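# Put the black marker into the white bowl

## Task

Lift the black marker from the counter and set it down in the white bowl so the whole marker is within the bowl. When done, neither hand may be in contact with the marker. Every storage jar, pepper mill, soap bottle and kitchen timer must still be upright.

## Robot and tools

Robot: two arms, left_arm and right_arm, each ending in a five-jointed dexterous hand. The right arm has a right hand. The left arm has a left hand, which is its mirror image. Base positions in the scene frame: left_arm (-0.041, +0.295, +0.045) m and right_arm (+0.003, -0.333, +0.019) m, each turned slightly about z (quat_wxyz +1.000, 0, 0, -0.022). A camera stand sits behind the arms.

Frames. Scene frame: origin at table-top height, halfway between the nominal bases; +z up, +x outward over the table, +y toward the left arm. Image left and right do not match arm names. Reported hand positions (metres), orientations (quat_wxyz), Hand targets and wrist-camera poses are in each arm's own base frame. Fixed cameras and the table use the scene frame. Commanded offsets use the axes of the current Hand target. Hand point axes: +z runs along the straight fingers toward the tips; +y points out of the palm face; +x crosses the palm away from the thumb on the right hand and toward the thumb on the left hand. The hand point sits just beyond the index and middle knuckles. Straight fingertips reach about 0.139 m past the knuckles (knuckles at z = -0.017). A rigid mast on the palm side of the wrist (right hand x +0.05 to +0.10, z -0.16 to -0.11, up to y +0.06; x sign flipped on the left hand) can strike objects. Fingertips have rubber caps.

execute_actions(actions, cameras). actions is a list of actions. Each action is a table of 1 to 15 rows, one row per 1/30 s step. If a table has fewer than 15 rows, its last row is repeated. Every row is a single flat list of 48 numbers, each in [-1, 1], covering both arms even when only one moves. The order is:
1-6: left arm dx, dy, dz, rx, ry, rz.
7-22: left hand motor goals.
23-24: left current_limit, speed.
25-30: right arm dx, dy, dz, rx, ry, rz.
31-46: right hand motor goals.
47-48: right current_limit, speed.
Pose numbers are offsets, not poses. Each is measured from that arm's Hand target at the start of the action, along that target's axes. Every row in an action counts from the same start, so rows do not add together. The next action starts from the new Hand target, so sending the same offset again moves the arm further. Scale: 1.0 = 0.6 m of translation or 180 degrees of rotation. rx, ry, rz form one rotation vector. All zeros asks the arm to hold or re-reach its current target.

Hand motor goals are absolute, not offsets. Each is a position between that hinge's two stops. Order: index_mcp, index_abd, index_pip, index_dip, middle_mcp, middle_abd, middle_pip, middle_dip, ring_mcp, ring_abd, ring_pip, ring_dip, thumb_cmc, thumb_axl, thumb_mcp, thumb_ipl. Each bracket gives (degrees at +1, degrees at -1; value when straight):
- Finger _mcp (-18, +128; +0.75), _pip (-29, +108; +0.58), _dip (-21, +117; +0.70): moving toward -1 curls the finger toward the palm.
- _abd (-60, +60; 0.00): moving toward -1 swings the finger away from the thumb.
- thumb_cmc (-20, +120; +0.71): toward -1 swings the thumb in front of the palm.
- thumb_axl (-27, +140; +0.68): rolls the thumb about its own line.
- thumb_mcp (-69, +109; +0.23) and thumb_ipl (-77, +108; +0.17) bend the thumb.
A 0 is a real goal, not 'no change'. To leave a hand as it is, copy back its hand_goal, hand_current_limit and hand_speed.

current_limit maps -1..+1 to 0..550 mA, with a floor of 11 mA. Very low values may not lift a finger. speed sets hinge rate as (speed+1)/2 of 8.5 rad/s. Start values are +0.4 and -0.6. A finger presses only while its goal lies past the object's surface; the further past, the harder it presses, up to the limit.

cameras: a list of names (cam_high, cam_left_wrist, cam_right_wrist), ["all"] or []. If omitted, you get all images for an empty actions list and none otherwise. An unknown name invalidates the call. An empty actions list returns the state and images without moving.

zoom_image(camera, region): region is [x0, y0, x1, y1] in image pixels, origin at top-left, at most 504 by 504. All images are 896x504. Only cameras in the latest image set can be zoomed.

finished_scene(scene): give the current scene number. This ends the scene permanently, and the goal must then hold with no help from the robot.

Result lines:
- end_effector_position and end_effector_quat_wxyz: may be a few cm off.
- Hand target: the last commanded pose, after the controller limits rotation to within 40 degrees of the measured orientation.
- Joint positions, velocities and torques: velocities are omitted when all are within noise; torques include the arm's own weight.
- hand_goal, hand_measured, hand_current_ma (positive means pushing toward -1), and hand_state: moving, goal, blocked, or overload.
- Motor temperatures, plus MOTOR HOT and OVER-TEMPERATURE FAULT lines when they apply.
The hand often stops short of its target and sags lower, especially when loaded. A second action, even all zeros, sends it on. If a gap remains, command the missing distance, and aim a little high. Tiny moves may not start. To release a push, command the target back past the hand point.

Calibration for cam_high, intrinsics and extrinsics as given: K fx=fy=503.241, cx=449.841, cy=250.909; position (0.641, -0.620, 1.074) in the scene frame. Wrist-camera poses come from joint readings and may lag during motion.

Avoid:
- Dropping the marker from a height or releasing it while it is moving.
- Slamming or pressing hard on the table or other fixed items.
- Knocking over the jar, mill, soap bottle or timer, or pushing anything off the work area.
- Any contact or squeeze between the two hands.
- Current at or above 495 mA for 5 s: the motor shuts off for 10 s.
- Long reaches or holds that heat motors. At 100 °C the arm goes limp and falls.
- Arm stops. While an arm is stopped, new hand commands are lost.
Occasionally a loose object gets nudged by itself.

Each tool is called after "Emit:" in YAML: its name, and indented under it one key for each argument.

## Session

Emit:
execute_actions:
  actions: []

Scene clock: 0.00 s.
left_arm: end_effector_position=(+0.2534, -0.2336, +0.3027) hand_goal=(+0.754, +0.000, +0.576, +0.696, +0.754, +0.000, +0.576, +0.696, +0.754, +0.000, +0.576, +0.696, +0.714, +0.678, +0.226, +0.168) hand_measured=(+0.754, +0.000, +0.576, +0.696, +0.754, +0.000, +0.576, +0.696, +0.754, +0.000, +0.576, +0.696, +0.714, +0.678, +0.226, +0.168) hand_current_ma=(+0, +0, +0, +0, +0, +0, +0, +0, +0, +0, +0, +0, +0, +0, +0, +0) hand_state=(goal, goal, goal, goal, goal, goal, goal, goal, goal, goal, goal, goal, goal, goal, goal, goal) hand_current_limit=0.40 hand_speed=-0.60 end_effector_quat_wxyz=(+0.018, +0.216, +0.961, -0.170) | right_arm: end_effector_position=(+0.5351, +0.3405, +0.3513) hand_goal=(+0.754, +0.000, +0.576, +0.696, +0.754, +0.000, +0.576, +0.696, +0.754, +0.000, +0.576, +0.696, +0.714, +0.678, +0.226, +0.168) hand_measured=(+0.754, +0.000, +0.576, +0.696, +0.754, +0.000, +0.576, +0.696, +0.754, +0.000, +0.576, +0.696, +0.714, +0.678, +0.226, +0.168) hand_current_ma=(+0, +0, +0, +0, +0, +0, +0, +0, +0, +0, +0, +0, +0, +0, +0, +0) hand_state=(goal, goal, goal, goal, goal, goal, goal, goal, goal, goal, goal, goal, goal, goal, goal, goal) hand_current_limit=0.40 hand_speed=-0.60 end_effector_quat_wxyz=(-0.484, +0.704, +0.486, +0.185)
Joint positions: left_arm=[-0.808 1.235 1.386 -1.498 0.263 -1.966] | right_arm=[0.388 1.743 1.928 -1.478 -1.069 0.916]
Joint velocities: within noise
Joint torques (N m): no reading
Motor temperatures (°C): left_arm=[30 36 53 32 34 30] | right_arm=[32 41 39 31 31 30]
Heat: left arm: hottest elbow 53 °C; right arm: hottest shoulder 41 °C.
Hand target: left_arm +0.2564, -0.2405, +0.3156; +0.032, +0.219, +0.958, -0.183 | right_arm +0.5408, +0.3403, +0.3663; -0.482, +0.697, +0.491, +0.201
camera_calibration:
cam_left_wrist: T_world_to_cam=[[0.388851, -0.869677, 0.304069, -0.424474], [-0.612887, 0.00223459, 0.790167, -0.126696], [-0.687869, -0.493617, -0.532145, 0.344089], [0, 0, 0, 1]] pos_world=[0.324095, -0.199024, 0.412285]
cam_right_wrist: T_world_to_cam=[[0.143283, -0.453501, -0.879663, 0.419213], [-0.521192, -0.790172, 0.322471, 0.390194], [-0.841325, 0.412269, -0.349579, 0.560909], [0, 0, 0, 1]] pos_world=[0.615207, 0.267188, 0.439023]

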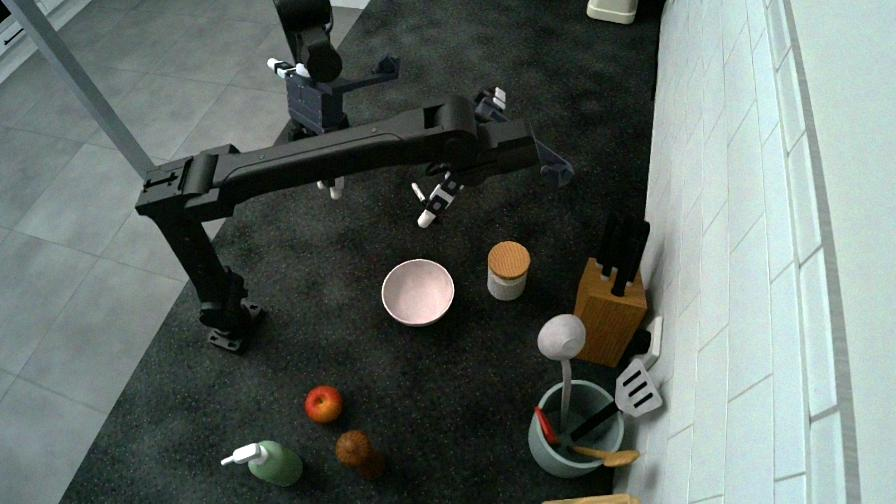

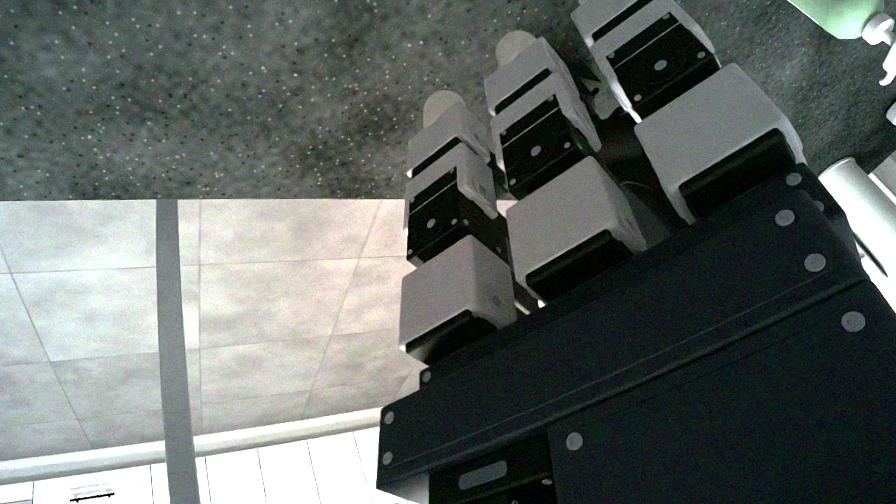

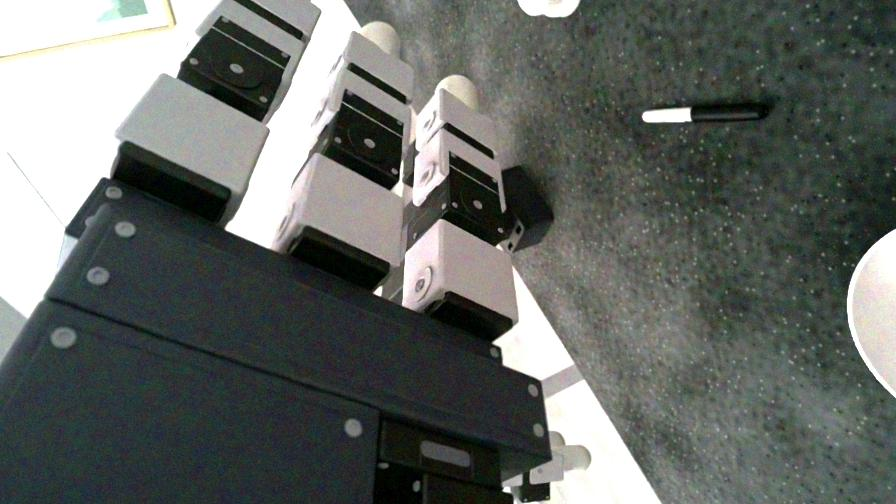

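Emit:
execute_actions:
  actions:
    - [[0,0,0,0.0434,0.0262,0.0178,0.754,0,0.576,0.696,0.754,0,0.576,0.696,0.754,0,0.576,0.696,0.714,0.678,0.226,0.168,0.4,-0.6,-0.0703,0.0161,-0.1283,-0.0318,0.0217,0.0202,0.754,0,0.576,0.696,0.754,0,0.576,0.696,0.754,0,0.576,0.696,0.714,0.678,0.226,0.168,0.4,-0.6]]
    - [[0,0,0,0.0434,0.0262,0.0178,0.754,0,0.576,0.696,0.754,0,0.576,0.696,0.754,0,0.576,0.696,0.714,0.678,0.226,0.168,0.4,-0.6,-0.0703,0.0161,-0.1283,-0.0318,0.0217,0.0202,0.754,0,0.576,0.696,0.754,0,0.576,0.696,0.754,0,0.576,0.696,0.714,0.678,0.226,0.168,0.4,-0.6]]
    - [[0,0,0,0.0434,0.0262,0.0178,0.754,0,0.576,0.696,0.754,0,0.576,0.696,0.754,0,0.576,0.696,0.714,0.678,0.226,0.168,0.4,-0.6,-0.0669,0.0095,-0.1157,-0.0318,0.0217,0.0202,0.754,0,0.576,0.696,0.754,0,0.576,0.696,0.754,0,0.576,0.696,0.714,0.678,0.226,0.168,0.4,-0.6]]
    - [[0,0,0,0.0434,0.0262,0.0178,0.754,0,0.576,0.696,0.754,0,0.576,0.696,0.754,0,0.576,0.696,0.714,0.678,0.226,0.168,0.4,-0.6,-0.0669,0.0095,-0.1157,-0.0318,0.0217,0.0202,0.754,0,0.576,0.696,0.754,0,0.576,0.696,0.754,0,0.576,0.696,0.714,0.678,0.226,0.168,0.4,-0.6]]
  cameras: ["cam_high","cam_left_wrist"]

Scene clock: 142.90 s.
left_arm: end_effector_position=(+0.2548, -0.2388, +0.3043) hand_goal=(+0.754, +0.000, +0.576, +0.696, +0.754, +0.000, +0.576, +0.696, +0.754, +0.000, +0.576, +0.696, +0.714, +0.678, +0.226, +0.168) hand_measured=(+0.746, +0.000, +0.576, +0.696, +0.746, +0.000, +0.576, +0.696, +0.748, +0.000, +0.576, +0.696, +0.710, +0.678, +0.224, +0.168) hand_current_ma=(-17, +0, +0, +0, -15, +0, +0, +0, -14, +0, +0, +0, -7, -1, -5, +0) hand_state=(goal, goal, goal, goal, goal, goal, goal, goal, goal, goal, goal, goal, goal, goal, goal, goal) hand_current_limit=0.40 hand_speed=-0.60 end_effector_quat_wxyz=(-0.083, +0.312, +0.866, -0.381) | right_arm: end_effector_position=(+0.4900, +0.0110, +0.3520) hand_goal=(+0.754, +0.000, +0.576, +0.696, +0.754, +0.000, +0.576, +0.696, +0.754, +0.000, +0.576, +0.696, +0.714, +0.678, +0.226, +0.168) hand_measured=(+0.748, +0.000, +0.576, +0.696, +0.750, +0.000, +0.576, +0.696, +0.750, +0.000, +0.576, +0.696, +0.710, +0.678, +0.224, +0.168) hand_current_ma=(-1, +0, +0, +0, +0, +0, +0, +0, +0, +0, +0, +0, +0, +0, +0, +0) hand_state=(goal, goal, goal, goal, goal, goal, goal, goal, goal, goal, goal, goal, goal, goal, goal, goal) hand_current_limit=0.40 hand_speed=-0.60 end_effector_quat_wxyz=(-0.418, +0.805, +0.275, +0.318)
Joint positions: left_arm=[-0.567 1.272 1.401 -1.694 0.801 -1.449] | right_arm=[-0.222 1.367 1.489 -1.496 -1.097 0.81]
Joint torques (N m): left_arm=[1.14 -7.24 8.61 -0.21 1.05 0.16] | right_arm=[-0.26 -12.57 8.59 -0.29 -1.24 -0.05]
Motor temperatures (°C): left_arm=[30 36 61 32 34 30] | right_arm=[32 44 45 31 33 30]
Heat: left arm: hottest elbow 61 °C; right arm: hottest elbow 45 °C.
Hand target: left_arm +0.2564, -0.2405, +0.3156; -0.163, +0.350, +0.836, -0.390 | right_arm +0.4866, +0.0125, +0.3586; -0.418, +0.801, +0.281, +0.324
Off the commanded pose: left_arm 0.011 m, 11 deg | right_arm 0.008 m, 1 deg.
joint sent to its limit (left arm) — joint 4 (wrist pitch), lower limit. The joint targets are off in position and orientation.
camera_calibration:
cam_left_wrist: T_world_to_cam=[[0.270482, -0.786966, 0.554548, -0.456381], [-0.34015, 0.460748, 0.819762, -0.0961406], [-0.900632, -0.410361, -0.143062, 0.299071], [0, 0, 0, 1]] pos_world=[0.360094, -0.192133, 0.374684]
Images, in order (width x height): cam_high 896x504, cam_left_wrist 896x504.

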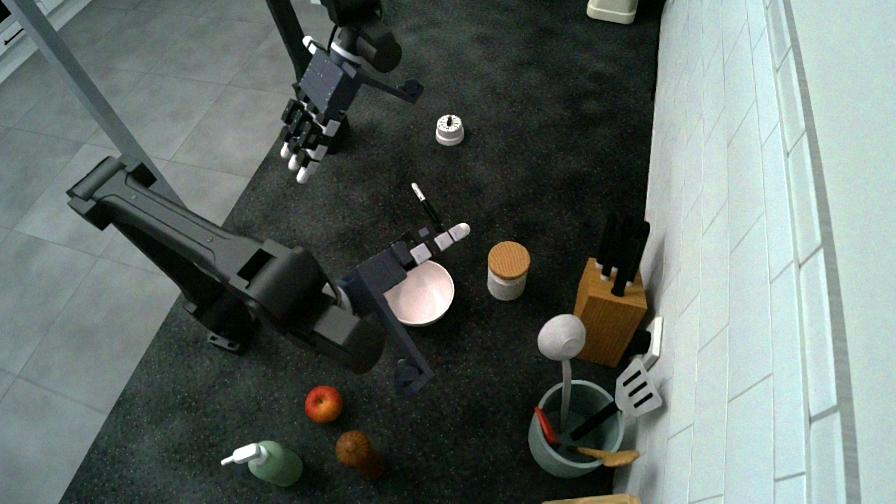

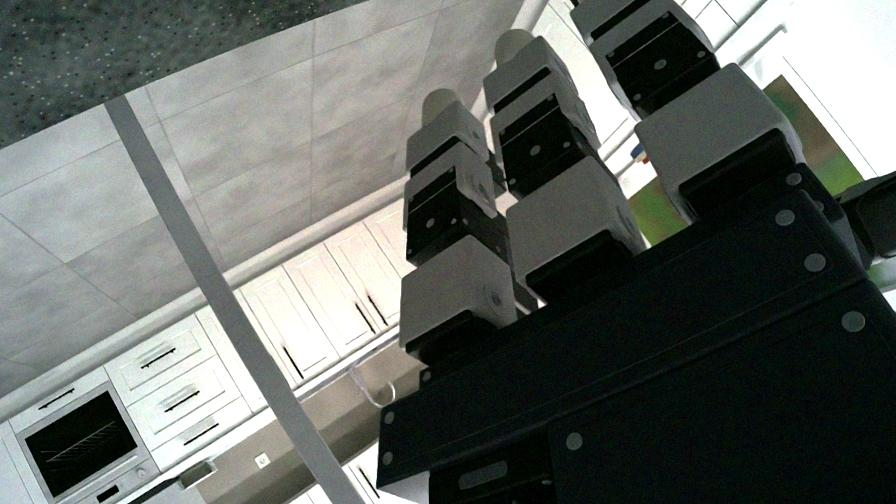

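Emit:
execute_actions:
  actions:
    - [[-0.0115,0.099,0.0217,0,0,0,0.753,0,-1,0.696,0.753,0,-1,0.696,0.95,0,-1,-0.2,-0.571,0.461,-0.056,0.005,0.4,-0.4,-0.0629,0.0035,-0.1029,-0.0318,0.0217,0.0202,0.754,0,0.576,0.696,0.754,0,0.576,0.696,0.754,0,0.576,0.696,0.714,0.678,0.226,0.168,0.4,-0.6]]
    - [[-0.0115,0.099,0.0217,0,0,0,0.753,0,-1,0.696,0.753,0,-1,0.696,0.95,0,-1,-0.2,-0.571,0.461,-0.056,0.005,0.4,-0.4,-0.0629,0.0035,-0.1029,-0.0318,0.0217,0.0202,0.754,0,0.576,0.696,0.754,0,0.576,0.696,0.754,0,0.576,0.696,0.714,0.678,0.226,0.168,0.4,-0.6]]
    - [[-0.0115,0.099,0.0217,0,0,0,0.753,0,-1,0.696,0.753,0,-1,0.696,0.95,0,-1,-0.2,-0.571,0.461,-0.056,0.005,0.4,-0.4,-0.0589,-0.0025,-0.09,-0.0318,0.0217,0.0202,0.754,0,0.576,0.696,0.754,0,0.576,0.696,0.754,0,0.576,0.696,0.714,0.678,0.226,0.168,0.4,-0.6]]
    - [[0,0,0,0,0,0,0.753,0,-1,0.696,0.753,0,-1,0.696,0.95,0,-1,-0.2,-0.571,0.461,-0.056,0.005,0.4,-0.4,-0.0589,-0.0025,-0.09,-0.0318,0.0217,0.0202,0.754,0,0.576,0.696,0.754,0,0.576,0.696,0.754,0,0.576,0.696,0.714,0.678,0.226,0.168,0.4,-0.6]]
  cameras: ["cam_high","cam_left_wrist"]

Scene clock: 165.40 s.
left_arm: end_effector_position=(+0.3275, -0.1937, +0.1482) hand_goal=(+0.754, +0.000, -1.000, +0.696, +0.754, +0.000, -1.000, +0.696, +0.950, +0.000, -1.000, -0.200, -0.570, +0.462, -0.056, +0.006) hand_measured=(+0.746, +0.000, -0.992, +0.696, +0.748, +0.000, -0.994, +0.696, +0.940, +0.000, -0.994, -0.196, -0.568, +0.464, -0.056, +0.008) hand_current_ma=(-15, +0, +14, +0, -13, +0, +13, +0, -23, +0, +10, +6, +4, +2, +0, +3) hand_state=(goal, goal, goal, goal, goal, goal, goal, goal, goal, goal, goal, goal, goal, goal, goal, goal) hand_current_limit=0.40 hand_speed=-0.40 end_effector_quat_wxyz=(-0.158, +0.340, +0.843, -0.386) | right_arm: end_effector_position=(+0.2975, -0.1706, +0.3484) hand_goal=(+0.754, +0.000, +0.576, +0.696, +0.754, +0.000, +0.576, +0.696, +0.754, +0.000, +0.576, +0.696, +0.714, +0.678, +0.226, +0.168) hand_measured=(+0.748, +0.002, +0.576, +0.696, +0.748, +0.002, +0.576, +0.696, +0.748, +0.002, +0.576, +0.696, +0.710, +0.678, +0.224, +0.168) hand_current_ma=(-1, +0, +0, +0, -1, +0, +0, +0, -1, +0, +0, +0, +0, +0, +0, +0) hand_state=(goal, goal, goal, goal, goal, goal, goal, goal, goal, goal, goal, goal, goal, goal, goal, goal) hand_current_limit=0.40 hand_speed=-0.60 end_effector_quat_wxyz=(-0.302, +0.850, +0.035, +0.431)
Joint positions: left_arm=[-0.371 1.58 1.272 -1.69 0.773 -1] | right_arm=[-0.891 1.008 1.194 -1.7 -1.107 0.632]
Joint torques (N m): left_arm=[0.03 -11.05 7.3 -0.99 0.37 0.18] | right_arm=[-1.55 -5.71 7.97 -0.47 -0.83 0.02]
Motor temperatures (°C): left_arm=[30 36 60 32 35 30] | right_arm=[32 43 45 31 34 30]
Heat: left arm: hottest elbow 60 °C; right arm: hottest elbow 45 °C.
Hand target: left_arm +0.3312, -0.1957, +0.1540; -0.163, +0.350, +0.836, -0.390 | right_arm +0.2915, -0.1732, +0.3494; -0.323, +0.845, +0.050, +0.423
Off the commanded pose: left_arm 0.007 m, 2 deg | right_arm 0.007 m, 3 deg.
joint sent to its limit (left arm) — joint 4 (wrist pitch), lower limit. The joint targets are off in position, not in orientation.
joint sent to its limit (right arm) — joint 4 (wrist pitch), lower limit. The joint targets are off in position and orientation.
camera_calibration:
cam_left_wrist: T_world_to_cam=[[0.236744, -0.824994, 0.513164, -0.344085], [-0.18662, 0.479731, 0.85734, -0.016331], [-0.953481, -0.298737, -0.0403871, 0.384378], [0, 0, 0, 1]] pos_world=[0.44491, -0.161206, 0.206097]
Images, in order (width x height): cam_high 896x504, cam_left_wrist 896x504.

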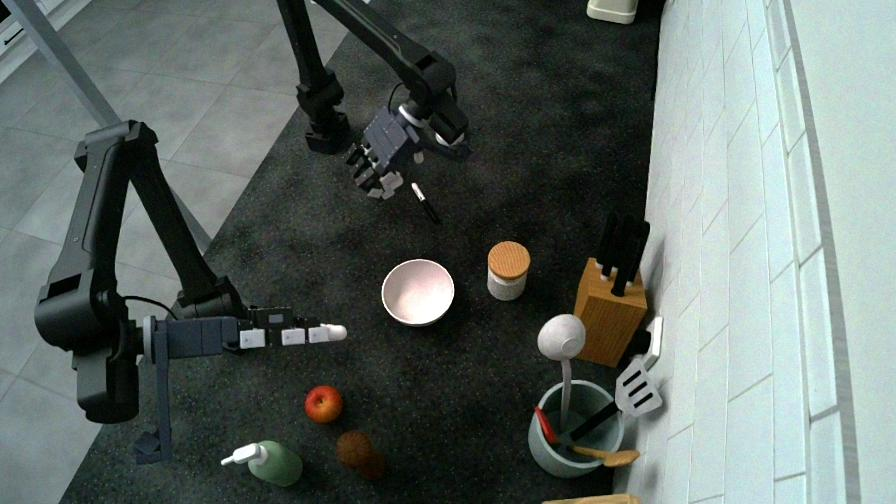

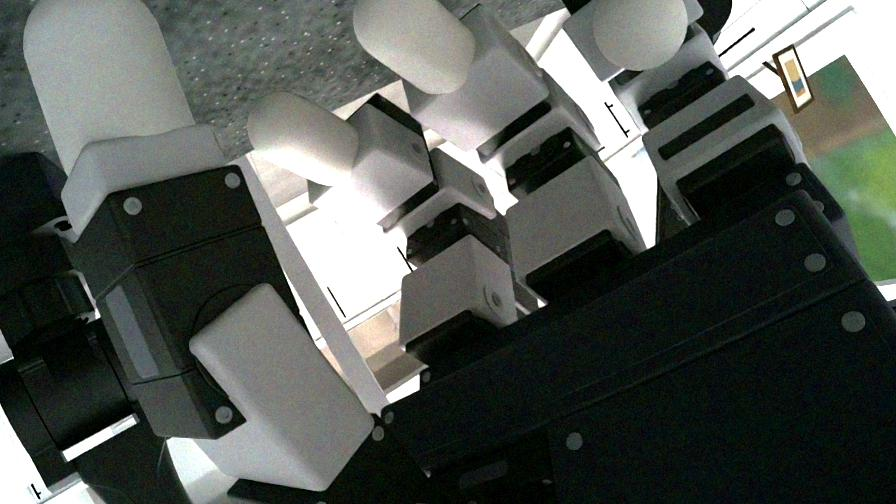

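Emit:
execute_actions:
  actions:
    - [[-0.0057,0.063,0.0221,0,0,0,0.753,0,-1,0.696,0.753,0,-1,0.696,0.95,0,-1,-0.2,-0.571,0.461,-0.056,0.005,0.4,-0.4,0,0,0,0,0,0,0.754,0,0.576,0.696,0.754,0,0.576,0.696,0.754,0,0.576,0.696,0.714,0.678,0.226,0.168,0.4,-0.6]]
    - [[-0.0057,0.063,0.0221,0,0,0,0.753,0,-1,0.696,0.753,0,-1,0.696,0.95,0,-1,-0.2,-0.571,0.461,-0.056,0.005,0.4,-0.4,0,0,0,0,0,0,0.754,0,0.576,0.696,0.754,0,0.576,0.696,0.754,0,0.576,0.696,0.714,0.678,0.226,0.168,0.4,-0.6]]
  cameras: ["cam_high","cam_left_wrist"]

Emit:
zoom_image:
  camera: "cam_high"
  region: [360, 140, 500, 240]

Scene clock: 181.10 s.
left_arm: end_effector_position=(+0.3499, -0.1802, +0.0797) hand_goal=(+0.754, +0.000, -1.000, +0.696, +0.754, +0.000, -1.000, +0.696, +0.950, +0.000, -1.000, -0.200, -0.570, +0.462, -0.056, +0.006) hand_measured=(+0.746, +0.000, -0.994, +0.696, +0.748, +0.000, -0.994, +0.696, +0.940, +0.000, -0.994, -0.196, -0.568, +0.464, -0.056, +0.008) hand_current_ma=(-15, +0, +13, +0, -13, +0, +13, +0, -23, +0, +10, +6, +3, +2, +0, +3) hand_state=(goal, goal, goal, goal, goal, goal, goal, goal, goal, goal, goal, goal, goal, goal, goal, goal) hand_current_limit=0.40 hand_speed=-0.40 end_effector_quat_wxyz=(-0.169, +0.347, +0.836, -0.389) | right_arm: end_effector_position=(+0.2975, -0.1706, +0.3484) hand_goal=(+0.754, +0.000, +0.576, +0.696, +0.754, +0.000, +0.576, +0.696, +0.754, +0.000, +0.576, +0.696, +0.714, +0.678, +0.226, +0.168) hand_measured=(+0.748, +0.002, +0.576, +0.696, +0.748, +0.002, +0.576, +0.696, +0.748, +0.002, +0.576, +0.696, +0.710, +0.678, +0.224, +0.168) hand_current_ma=(-1, +0, +0, +0, -1, +0, +0, +0, -1, +0, +0, +0, +0, +0, +0, +0) hand_state=(goal, goal, goal, goal, goal, goal, goal, goal, goal, goal, goal, goal, goal, goal, goal, goal) hand_current_limit=0.40 hand_speed=-0.60 end_effector_quat_wxyz=(-0.302, +0.850, +0.035, +0.431)
Joint positions: left_arm=[-0.323 1.715 1.239 -1.601 0.75 -0.904] | right_arm=[-0.891 1.008 1.194 -1.7 -1.107 0.632]
Joint torques (N m): left_arm=[0.91 -12.16 6.3 -0.28 0.4 0.12] | right_arm=[-1.2 -5.77 8.02 -0.43 -0.84 0]
Motor temperatures (°C): left_arm=[30 36 58 32 34 30] | right_arm=[32 42 45 31 33 30]
Heat: left arm: hottest elbow 58 °C; right arm: hottest elbow 45 °C.
Hand target: left_arm +0.3561, -0.1807, +0.0790; -0.163, +0.350, +0.836, -0.390 | right_arm +0.2915, -0.1732, +0.3494; -0.323, +0.845, +0.050, +0.423
Off the commanded pose: left_arm 0.006 m, 1 deg | right_arm 0.007 m, 3 deg.
joint sent to its limit (right arm) — joint 4 (wrist pitch), lower limit. The joint targets are off in position and orientation.
camera_calibration:
cam_left_wrist: T_world_to_cam=[[0.225332, -0.827996, 0.513466, -0.299699], [-0.160504, 0.488272, 0.857805, 0.0324139], [-0.96097, -0.275704, -0.0228736, 0.412362], [0, 0, 0, 1]] pos_world=[0.469002, -0.150286, 0.135512]
Images, in order (width x height): cam_high 896x504, cam_left_wrist 896x504.

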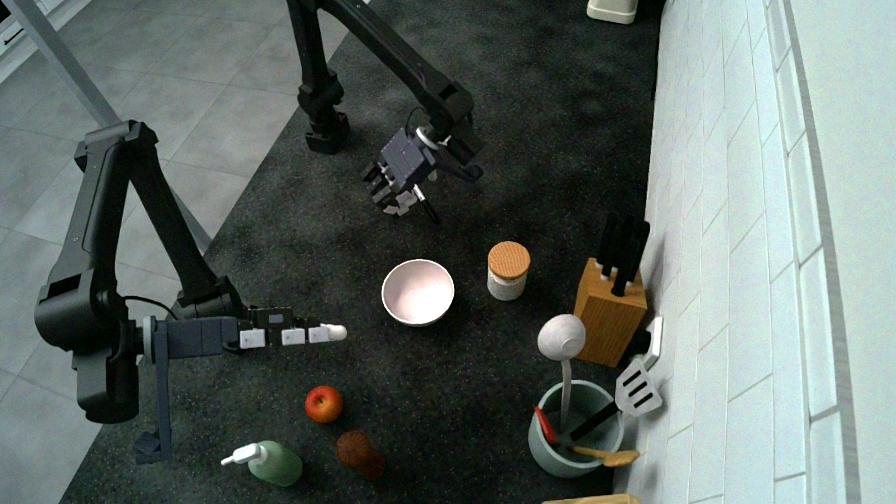

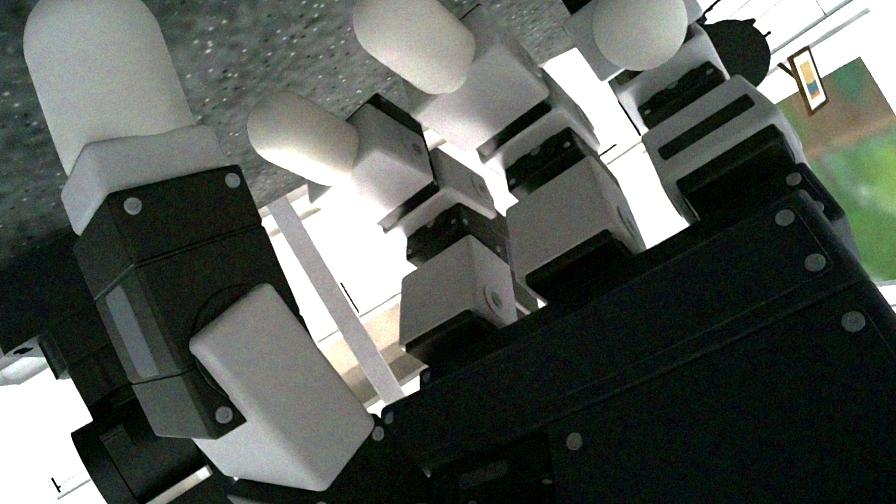

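Scaled by 3.600 from the camera's 896x504 image, which has a finer 1280x720 frame.

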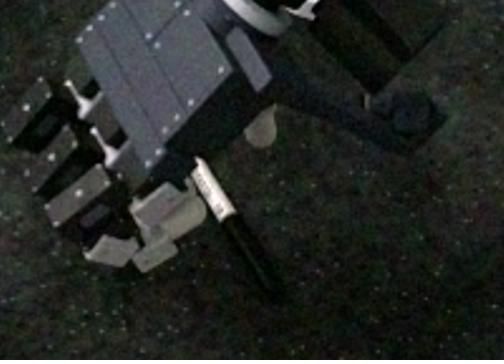

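Emit:
execute_actions:
  actions:
    - [[0,0.0638,0.0536,0,0,0,0.753,0,-1,0.696,0.753,0,-1,0.696,0.95,0,-1,-0.2,-0.571,0.461,-0.056,0.005,0.4,-0.4,0,0,0,0,0,0,0.754,0,0.576,0.696,0.754,0,0.576,0.696,0.754,0,0.576,0.696,0.714,0.678,0.226,0.168,0.4,-0.6]]
    - [[0,0.0383,0.032,0,0,0,0.753,0,-1,0.696,0.753,0,-1,0.696,0.95,0,-1,-0.2,-0.571,0.461,-0.056,0.005,0.4,-0.4,0,0,0,0,0,0,0.754,0,0.576,0.696,0.754,0,0.576,0.696,0.754,0,0.576,0.696,0.714,0.678,0.226,0.168,0.4,-0.6]]
  cameras: ["cam_high","cam_left_wrist"]

Emit:
zoom_image:
  camera: "cam_high"
  region: [360, 140, 500, 240]

Scene clock: 205.33 s.
left_arm: end_effector_position=(+0.3521, -0.1810, +0.0023) hand_goal=(+0.754, +0.000, -1.000, +0.696, +0.754, +0.000, -1.000, +0.696, +0.950, +0.000, -1.000, -0.200, -0.570, +0.462, -0.056, +0.006) hand_measured=(+0.746, +0.000, -0.994, +0.696, +0.748, +0.000, -0.994, +0.696, +0.940, +0.000, -0.994, -0.196, -0.568, +0.464, -0.056, +0.008) hand_current_ma=(-15, +0, +13, +0, -13, +0, +12, +0, -23, +0, +10, +6, +3, +2, +0, +3) hand_state=(goal, goal, goal, goal, goal, goal, goal, goal, goal, goal, goal, goal, goal, goal, goal, goal) hand_current_limit=0.40 hand_speed=-0.40 end_effector_quat_wxyz=(-0.165, +0.350, +0.836, -0.389) | right_arm: end_effector_position=(+0.2975, -0.1706, +0.3484) hand_goal=(+0.754, +0.000, +0.576, +0.696, +0.754, +0.000, +0.576, +0.696, +0.754, +0.000, +0.576, +0.696, +0.714, +0.678, +0.226, +0.168) hand_measured=(+0.748, +0.002, +0.576, +0.696, +0.748, +0.002, +0.576, +0.696, +0.748, +0.002, +0.576, +0.696, +0.710, +0.678, +0.224, +0.168) hand_current_ma=(-1, +0, +0, +0, -1, +0, +0, +0, -1, +0, +0, +0, +0, +0, +0, +0) hand_state=(goal, goal, goal, goal, goal, goal, goal, goal, goal, goal, goal, goal, goal, goal, goal, goal) hand_current_limit=0.40 hand_speed=-0.60 end_effector_quat_wxyz=(-0.302, +0.850, +0.035, +0.431)
Joint positions: left_arm=[-0.323 1.825 1.159 -1.403 0.75 -0.901] | right_arm=[-0.891 1.008 1.194 -1.7 -1.107 0.632]
Joint torques (N m): left_arm=[0.85 -11.99 5.22 -0.18 0.42 0.17] | right_arm=[-1.32 -5.6 7.98 -0.49 -0.83 0.01]
Motor temperatures (°C): left_arm=[30 37 57 32 34 30] | right_arm=[32 41 44 31 33 30]
Heat: left arm: hottest elbow 57 °C; right arm: hottest elbow 44 °C.
Hand target: left_arm +0.3562, -0.1806, -0.0009; -0.163, +0.350, +0.836, -0.390 | right_arm +0.2915, -0.1732, +0.3494; -0.323, +0.845, +0.050, +0.423
Off the commanded pose: left_arm 0.005 m, 0 deg | right_arm 0.007 m, 3 deg.
joint sent to its limit (right arm) — joint 4 (wrist pitch), lower limit. The joint targets are off in position and orientation.
camera_calibration:
cam_left_wrist: T_world_to_cam=[[0.219108, -0.826282, 0.518892, -0.258616], [-0.167186, 0.492155, 0.854302, 0.102666], [-0.96127, -0.273936, -0.0303074, 0.412976], [0, 0, 0, 1]] pos_world=[0.470811, -0.151088, 0.0590023]
Images, in order (width x height): cam_high 896x504, cam_left_wrist 896x504.

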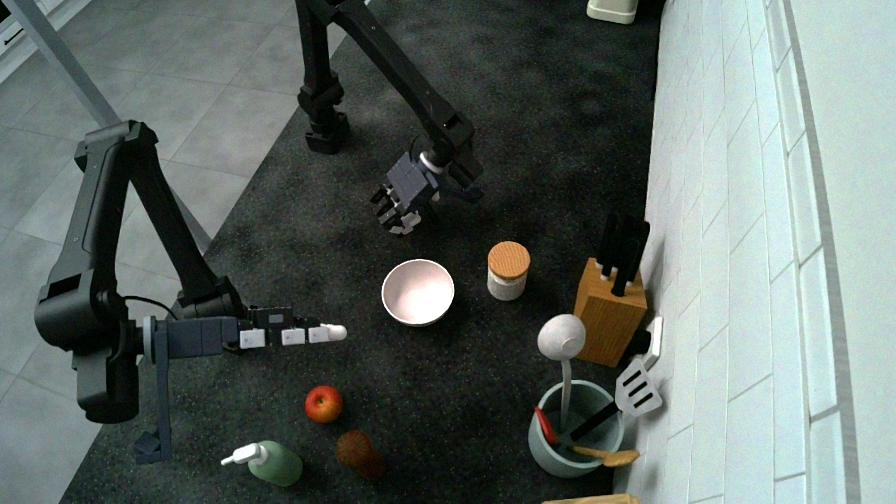

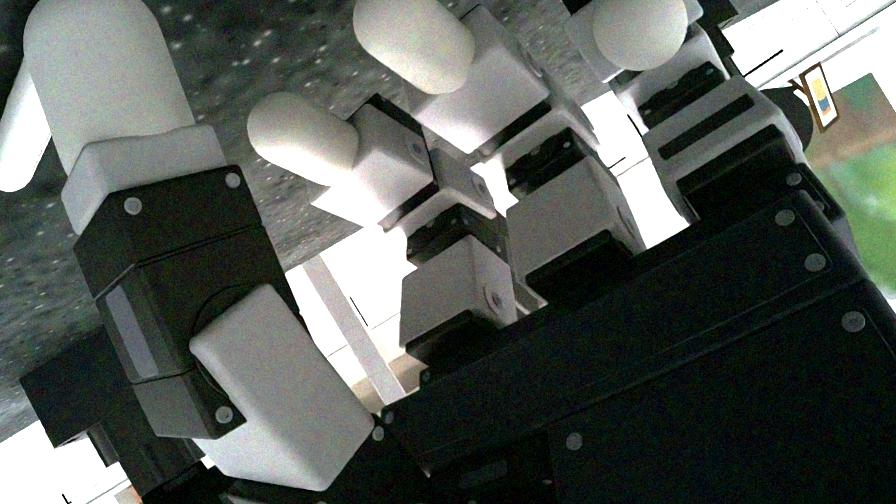

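Scaled by 3.600 from the camera's 896x504 image, which has a finer 1280x720 frame.

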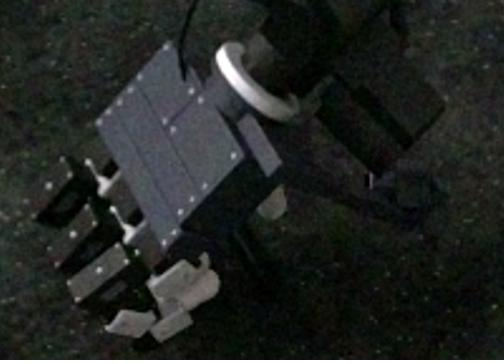

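Emit:
execute_actions:
  actions:
    - [[0,0.0217,0.0182,0,0,0,0.753,0,-1,0.696,0.753,0,-1,0.696,0.95,0,-1,-0.2,-0.571,0.461,-0.056,0.005,0.4,-0.4,0,0,0,0,0,0,0.754,0,0.576,0.696,0.754,0,0.576,0.696,0.754,0,0.576,0.696,0.714,0.678,0.226,0.168,0.4,-0.6]]
    - [[0,0.0153,0.0129,0,0,0,0.753,0,-1,0.696,0.753,0,-1,0.696,0.95,0,-1,-0.2,-0.571,0.461,-0.056,0.005,0.4,-0.4,0,0,0,0,0,0,0.754,0,0.576,0.696,0.754,0,0.576,0.696,0.754,0,0.576,0.696,0.714,0.678,0.226,0.168,0.4,-0.6]]
  cameras: ["cam_high","cam_left_wrist"]

Emit:
zoom_image:
  camera: "cam_high"
  region: [360, 140, 500, 240]

Scene clock: 224.00 s.
left_arm: end_effector_position=(+0.3532, -0.1814, -0.0248) hand_goal=(+0.754, +0.000, -1.000, +0.696, +0.754, +0.000, -1.000, +0.696, +0.950, +0.000, -1.000, -0.200, -0.570, +0.462, -0.056, +0.006) hand_measured=(+0.746, +0.000, -0.994, +0.696, +0.748, +0.000, -0.994, +0.696, +0.940, +0.000, -0.994, -0.196, -0.568, +0.464, -0.056, +0.008) hand_current_ma=(-15, +0, +13, +0, -13, +0, +12, +0, -23, +0, +10, +6, +3, +2, +0, +3) hand_state=(goal, goal, goal, goal, goal, goal, goal, goal, goal, goal, goal, goal, goal, goal, goal, goal) hand_current_limit=0.40 hand_speed=-0.40 end_effector_quat_wxyz=(-0.163, +0.351, +0.836, -0.389) | right_arm: end_effector_position=(+0.2975, -0.1706, +0.3484) hand_goal=(+0.754, +0.000, +0.576, +0.696, +0.754, +0.000, +0.576, +0.696, +0.754, +0.000, +0.576, +0.696, +0.714, +0.678, +0.226, +0.168) hand_measured=(+0.748, +0.002, +0.576, +0.696, +0.748, +0.002, +0.576, +0.696, +0.748, +0.002, +0.576, +0.696, +0.710, +0.678, +0.224, +0.168) hand_current_ma=(-1, +0, +0, +0, -1, +0, +0, +0, -1, +0, +0, +0, +0, +0, +0, +0) hand_state=(goal, goal, goal, goal, goal, goal, goal, goal, goal, goal, goal, goal, goal, goal, goal, goal) hand_current_limit=0.40 hand_speed=-0.60 end_effector_quat_wxyz=(-0.302, +0.850, +0.035, +0.431)
Joint positions: left_arm=[-0.323 1.871 1.14 -1.334 0.75 -0.901] | right_arm=[-0.891 1.008 1.194 -1.7 -1.107 0.632]
Joint torques (N m): left_arm=[1.2 -11.69 4.71 -0.31 0.37 0.14] | right_arm=[-1.32 -5.54 8.01 -0.46 -0.82 0.02]
Motor temperatures (°C): left_arm=[30 37 56 32 34 30] | right_arm=[32 41 44 31 33 30]
Heat: left arm: hottest elbow 56 °C; right arm: hottest elbow 44 °C.
Hand target: left_arm +0.3561, -0.1807, -0.0299; -0.163, +0.350, +0.836, -0.390 | right_arm +0.2915, -0.1732, +0.3494; -0.323, +0.845, +0.050, +0.423
Off the commanded pose: left_arm 0.006 m, 0 deg | right_arm 0.007 m, 3 deg.
joint sent to its limit (right arm) — joint 4 (wrist pitch), lower limit. The joint targets are off in position and orientation.
camera_calibration:
cam_left_wrist: T_world_to_cam=[[0.216757, -0.825554, 0.521035, -0.244086], [-0.170925, 0.493386, 0.852851, 0.127674], [-0.961146, -0.273919, -0.0341626, 0.412929], [0, 0, 0, 1]] pos_world=[0.471615, -0.151389, 0.0323975]
Images, in order (width x height): cam_high 896x504, cam_left_wrist 896x504.

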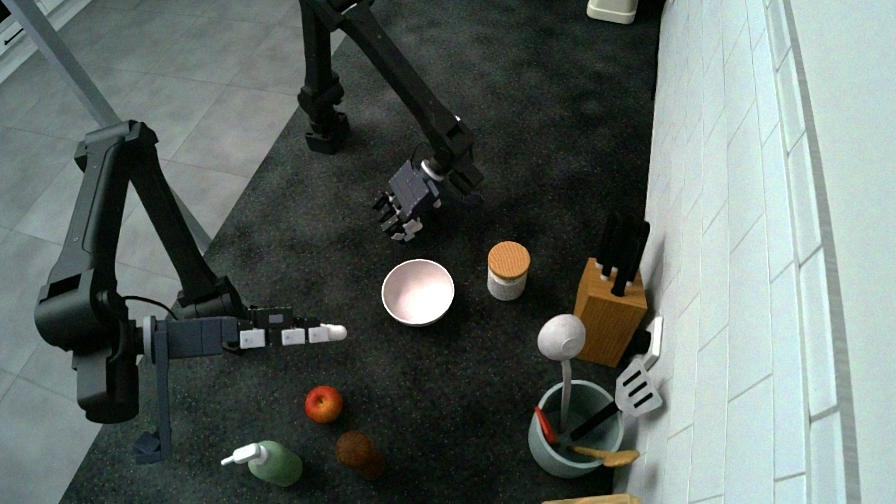

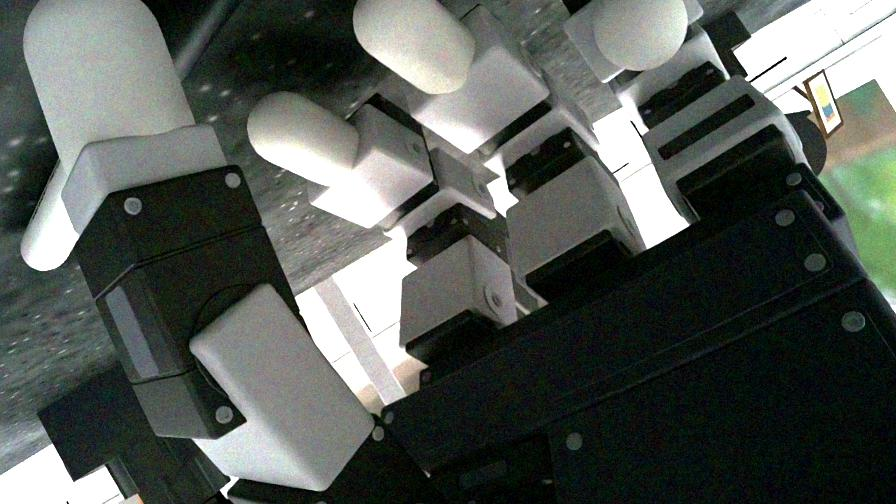

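Scaled by 3.600 from the camera's 896x504 image, which has a finer 1280x720 frame.

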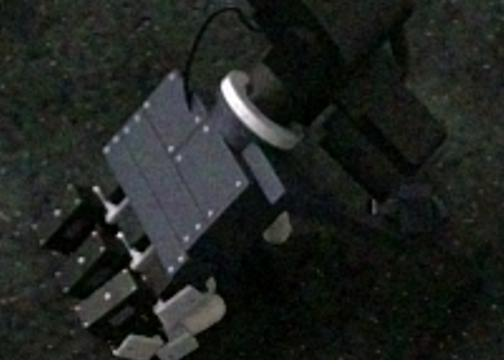

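Emit:
execute_actions:
  actions:
    - [[0,0.0102,0.0086,0,0,0,0.753,0,-1,0.696,0.753,0,-1,0.696,0.95,0,-1,-0.2,-0.571,0.461,-0.056,0.005,0.4,-0.4,0,0,0,0,0,0,0.754,0,0.576,0.696,0.754,0,0.576,0.696,0.754,0,0.576,0.696,0.714,0.678,0.226,0.168,0.4,-0.6]]
  cameras: ["cam_high","cam_left_wrist"]

Emit:
zoom_image:
  camera: "cam_left_wrist"
  region: [0, 0, 500, 280]

Scene clock: 232.37 s.
left_arm: end_effector_position=(+0.3541, -0.1817, -0.0316) hand_goal=(+0.754, +0.000, -1.000, +0.696, +0.754, +0.000, -1.000, +0.696, +0.950, +0.000, -1.000, -0.200, -0.570, +0.462, -0.056, +0.006) hand_measured=(+0.746, +0.000, -0.994, +0.696, +0.748, +0.000, -0.994, +0.696, +0.940, +0.000, -0.994, -0.196, -0.568, +0.464, -0.056, +0.008) hand_current_ma=(-15, +0, +13, +0, -13, +0, +12, +0, -23, +0, +10, +6, +3, +2, +0, +3) hand_state=(goal, goal, goal, goal, goal, goal, goal, goal, goal, goal, goal, goal, goal, goal, goal, goal) hand_current_limit=0.40 hand_speed=-0.40 end_effector_quat_wxyz=(-0.162, +0.352, +0.836, -0.389) | right_arm: end_effector_position=(+0.2975, -0.1706, +0.3484) hand_goal=(+0.754, +0.000, +0.576, +0.696, +0.754, +0.000, +0.576, +0.696, +0.754, +0.000, +0.576, +0.696, +0.714, +0.678, +0.226, +0.168) hand_measured=(+0.748, +0.002, +0.576, +0.696, +0.748, +0.002, +0.576, +0.696, +0.748, +0.002, +0.576, +0.696, +0.710, +0.678, +0.224, +0.168) hand_current_ma=(-1, +0, +0, +0, -1, +0, +0, +0, -1, +0, +0, +0, +0, +0, +0, +0) hand_state=(goal, goal, goal, goal, goal, goal, goal, goal, goal, goal, goal, goal, goal, goal, goal, goal) hand_current_limit=0.40 hand_speed=-0.60 end_effector_quat_wxyz=(-0.302, +0.850, +0.035, +0.431)
Joint positions: left_arm=[-0.323 1.884 1.137 -1.316 0.75 -0.901] | right_arm=[-0.891 1.008 1.194 -1.7 -1.107 0.632]
Joint torques (N m): left_arm=[0.73 -11.87 4.59 -0.27 0.37 0.16] | right_arm=[-1.08 -5.48 7.94 -0.53 -0.83 0]
Motor temperatures (°C): left_arm=[30 37 56 32 34 30] | right_arm=[32 40 44 31 33 30]
Heat: left arm: hottest elbow 56 °C; right arm: hottest elbow 44 °C.
Hand target: left_arm +0.3561, -0.1807, -0.0379; -0.163, +0.350, +0.836, -0.390 | right_arm +0.2915, -0.1732, +0.3494; -0.323, +0.845, +0.050, +0.423
Off the commanded pose: left_arm 0.007 m, 0 deg | right_arm 0.007 m, 3 deg.
joint sent to its limit (right arm) — joint 4 (wrist pitch), lower limit. The joint targets are off in position and orientation.
camera_calibration:
cam_left_wrist: T_world_to_cam=[[0.215279, -0.825067, 0.522416, -0.240384], [-0.173413, 0.494159, 0.851901, 0.134823], [-0.961032, -0.27399, -0.0366952, 0.413397], [0, 0, 0, 1]] pos_world=[0.472417, -0.15169, 0.0258944]
Images, in order (width x height): cam_high 896x504, cam_left_wrist 896x504.

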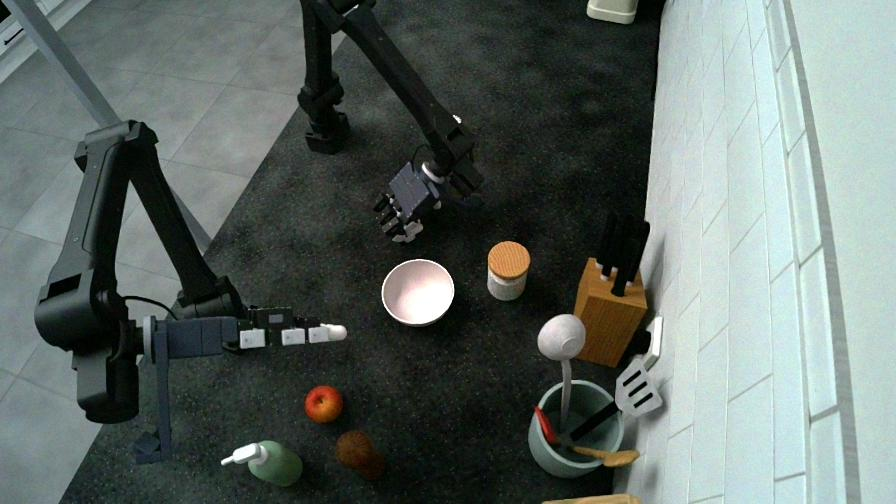

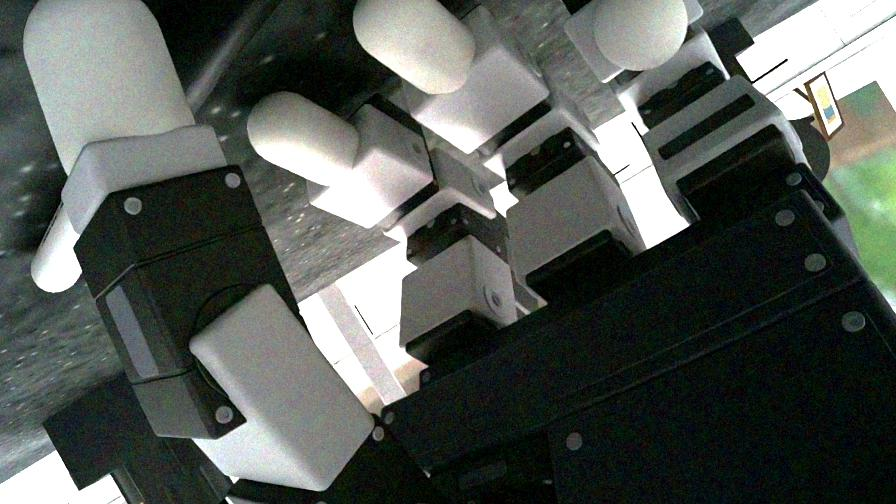

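Scaled by 1.008 from the camera's 896x504 image, which has a finer 1280x720 frame.

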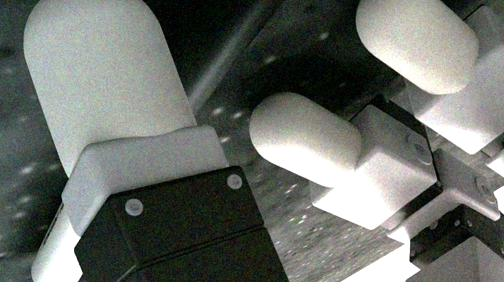

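Emit:
execute_actions:
  actions:
    - [[0,0.0026,0.0021,0,0,0,0.301,0,-0.869,0.87,0.301,0,-0.869,0.87,0.95,0,-1,-0.2,-0.571,0.461,-0.056,0.005,0.4,-0.7,0,0,0,0,0,0,0.754,0,0.576,0.696,0.754,0,0.576,0.696,0.754,0,0.576,0.696,0.714,0.678,0.226,0.168,0.4,-0.6]]
    - [[0,0,0,0,0,0,0.301,0,-0.869,0.87,0.301,0,-0.869,0.87,0.95,0,-1,-0.2,-0.571,0.461,-0.056,0.005,0.4,-0.7,0,0,0,0,0,0,0.754,0,0.576,0.696,0.754,0,0.576,0.696,0.754,0,0.576,0.696,0.714,0.678,0.226,0.168,0.4,-0.6]]
  cameras: ["cam_left_wrist"]

Emit:
zoom_image:
  camera: "cam_left_wrist"
  region: [0, 0, 500, 280]

Scene clock: 243.30 s.
left_arm: end_effector_position=(+0.3534, -0.1823, -0.0333) hand_goal=(+0.302, +0.000, -0.868, +0.870, +0.302, +0.000, -0.868, +0.870, +0.950, +0.000, -1.000, -0.200, -0.570, +0.462, -0.056, +0.006) hand_measured=(+0.306, +0.000, -0.868, +0.868, +0.306, +0.000, -0.868, +0.868, +0.940, +0.000, -0.994, -0.196, -0.568, +0.464, -0.054, +0.008) hand_current_ma=(+6, +0, -1, -3, +6, +0, -1, -3, -23, +0, +10, +6, +2, +2, +4, +3) hand_state=(goal, goal, goal, goal, goal, goal, goal, goal, goal, goal, goal, goal, goal, goal, goal, goal) hand_current_limit=0.40 hand_speed=-0.70 end_effector_quat_wxyz=(-0.162, +0.351, +0.836, -0.389) | right_arm: end_effector_position=(+0.2975, -0.1706, +0.3484) hand_goal=(+0.754, +0.000, +0.576, +0.696, +0.754, +0.000, +0.576, +0.696, +0.754, +0.000, +0.576, +0.696, +0.714, +0.678, +0.226, +0.168) hand_measured=(+0.748, +0.002, +0.576, +0.696, +0.748, +0.002, +0.576, +0.696, +0.748, +0.002, +0.576, +0.696, +0.710, +0.678, +0.224, +0.168) hand_current_ma=(-1, +0, +0, +0, -1, +0, +0, +0, -1, +0, +0, +0, +0, +0, +0, +0) hand_state=(goal, goal, goal, goal, goal, goal, goal, goal, goal, goal, goal, goal, goal, goal, goal, goal) hand_current_limit=0.40 hand_speed=-0.60 end_effector_quat_wxyz=(-0.302, +0.850, +0.035, +0.431)
Joint positions: left_arm=[-0.325 1.887 1.136 -1.311 0.752 -0.904] | right_arm=[-0.891 1.008 1.194 -1.7 -1.107 0.632]
Joint torques (N m): left_arm=[1.55 -12.1 4.6 -0.36 0.3 0.21] | right_arm=[-1.32 -5.36 7.91 -0.51 -0.84 -0.01]
Motor temperatures (°C): left_arm=[30 37 55 32 34 30] | right_arm=[32 40 44 31 33 30]
Heat: left arm: hottest elbow 55 °C; right arm: hottest elbow 44 °C.
Hand target: left_arm +0.3562, -0.1806, -0.0399; -0.163, +0.350, +0.836, -0.390 | right_arm +0.2915, -0.1732, +0.3494; -0.323, +0.845, +0.050, +0.423
Off the commanded pose: left_arm 0.007 m, 0 deg | right_arm 0.007 m, 3 deg.
joint sent to its limit (right arm) — joint 4 (wrist pitch), lower limit. The joint targets are off in position and orientation.
camera_calibration:
cam_left_wrist: T_world_to_cam=[[0.21735, -0.824987, 0.521685, -0.240623], [-0.172218, 0.493666, 0.852429, 0.135931], [-0.960781, -0.275119, -0.0347786, 0.412275], [0, 0, 0, 1]] pos_world=[0.471815, -0.152191, 0.0239965]
Images, in order (width x height): cam_left_wrist 896x504.

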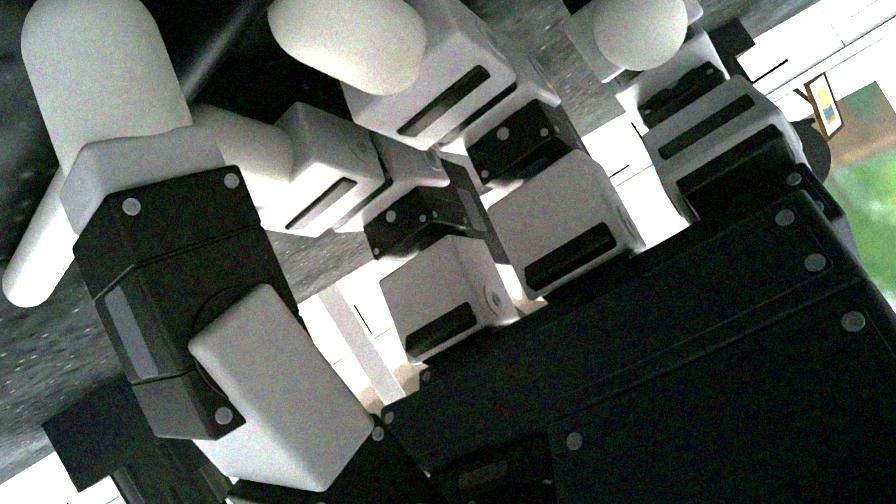

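Scaled by 1.008 from the camera's 896x504 image, which has a finer 1280x720 frame.

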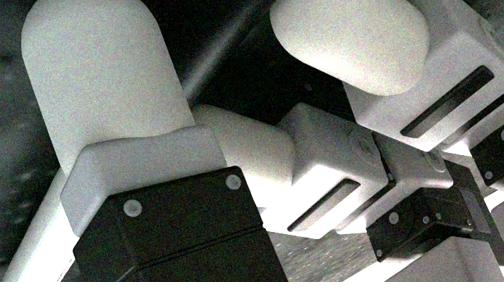

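Emit:
execute_actions:
  actions:
    - [[0,0,0,0,0,0,0.17,0,-0.75,0.84,0.17,0,-0.75,0.84,0.95,0,-1,-0.2,-0.571,0.461,-0.08,-0.01,0.0,-0.7,0,0,0,0,0,0,0.754,0,0.576,0.696,0.754,0,0.576,0.696,0.754,0,0.576,0.696,0.714,0.678,0.226,0.168,0.4,-0.6]]
    - [[0,0,0,0,0,0,0.049,0,-0.629,0.826,0.049,0,-0.629,0.826,0.95,0,-1,-0.2,-0.571,0.461,-0.12,-0.03,0.0,-0.8,0,0,0,0,0,0,0.754,0,0.576,0.696,0.754,0,0.576,0.696,0.754,0,0.576,0.696,0.714,0.678,0.226,0.168,0.4,-0.6]]
  cameras: ["cam_left_wrist"]

Scene clock: 251.63 s.
left_arm: end_effector_position=(+0.3502, -0.1854, -0.0326) hand_goal=(+0.050, +0.000, -0.628, +0.826, +0.050, +0.000, -0.628, +0.826, +0.950, +0.000, -1.000, -0.200, -0.570, +0.462, -0.120, -0.030) hand_measured=(+0.120, +0.000, -0.644, +0.832, +0.102, +0.000, -0.628, +0.828, +0.940, +0.000, -0.994, -0.196, -0.576, +0.450, +0.014, +0.016) hand_current_ma=(+255, +1, -37, +10, +180, +0, +1, +4, -23, +0, +10, +6, -14, -32, +275, +202) hand_state=(blocked, goal, goal, goal, blocked, goal, goal, goal, goal, goal, goal, goal, goal, goal, blocked, blocked) hand_current_limit=0.00 hand_speed=-0.80 end_effector_quat_wxyz=(-0.167, +0.350, +0.835, -0.390) | right_arm: end_effector_position=(+0.2975, -0.1706, +0.3484) hand_goal=(+0.754, +0.000, +0.576, +0.696, +0.754, +0.000, +0.576, +0.696, +0.754, +0.000, +0.576, +0.696, +0.714, +0.678, +0.226, +0.168) hand_measured=(+0.748, +0.002, +0.576, +0.696, +0.748, +0.002, +0.576, +0.696, +0.748, +0.002, +0.576, +0.696, +0.710, +0.678, +0.224, +0.168) hand_current_ma=(-1, +0, +0, +0, -1, +0, +0, +0, -1, +0, +0, +0, +0, +0, +0, +0) hand_state=(goal, goal, goal, goal, goal, goal, goal, goal, goal, goal, goal, goal, goal, goal, goal, goal) hand_current_limit=0.40 hand_speed=-0.60 end_effector_quat_wxyz=(-0.302, +0.850, +0.035, +0.431)
Joint positions: left_arm=[-0.334 1.887 1.136 -1.316 0.755 -0.911] | right_arm=[-0.891 1.008 1.194 -1.7 -1.107 0.632]
Joint torques (N m): left_arm=[0.26 -12.04 4.78 -0.17 0.19 0.16] | right_arm=[-1.2 -5.6 7.95 -0.49 -0.83 0.01]
Motor temperatures (°C): left_arm=[30 37 55 32 34 30] | right_arm=[32 40 43 31 33 30]
Heat: left arm: hottest elbow 55 °C; right arm: hottest elbow 43 °C.
Hand target: left_arm +0.3562, -0.1806, -0.0399; -0.163, +0.350, +0.836, -0.390 | right_arm +0.2915, -0.1732, +0.3494; -0.323, +0.845, +0.050, +0.423
Off the commanded pose: left_arm 0.011 m, 0 deg | right_arm 0.007 m, 3 deg.
joint sent to its limit (right arm) — joint 4 (wrist pitch), lower limit. The joint targets are off in position and orientation.
camera_calibration:
cam_left_wrist: T_world_to_cam=[[0.218609, -0.827034, 0.517904, -0.243751], [-0.163005, 0.492334, 0.855007, 0.132946], [-0.962102, -0.271333, -0.0271823, 0.409678], [0, 0, 0, 1]] pos_world=[0.469108, -0.155885, 0.0237057]
Images, in order (width x height): cam_left_wrist 896x504.

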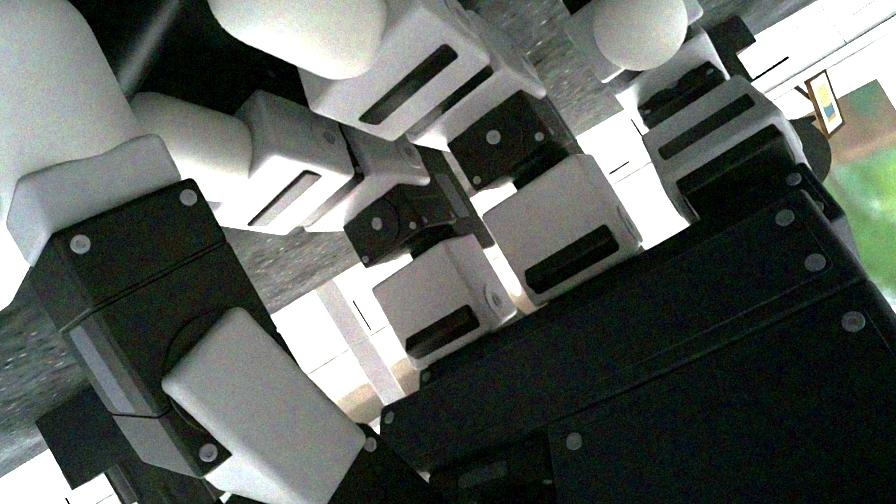

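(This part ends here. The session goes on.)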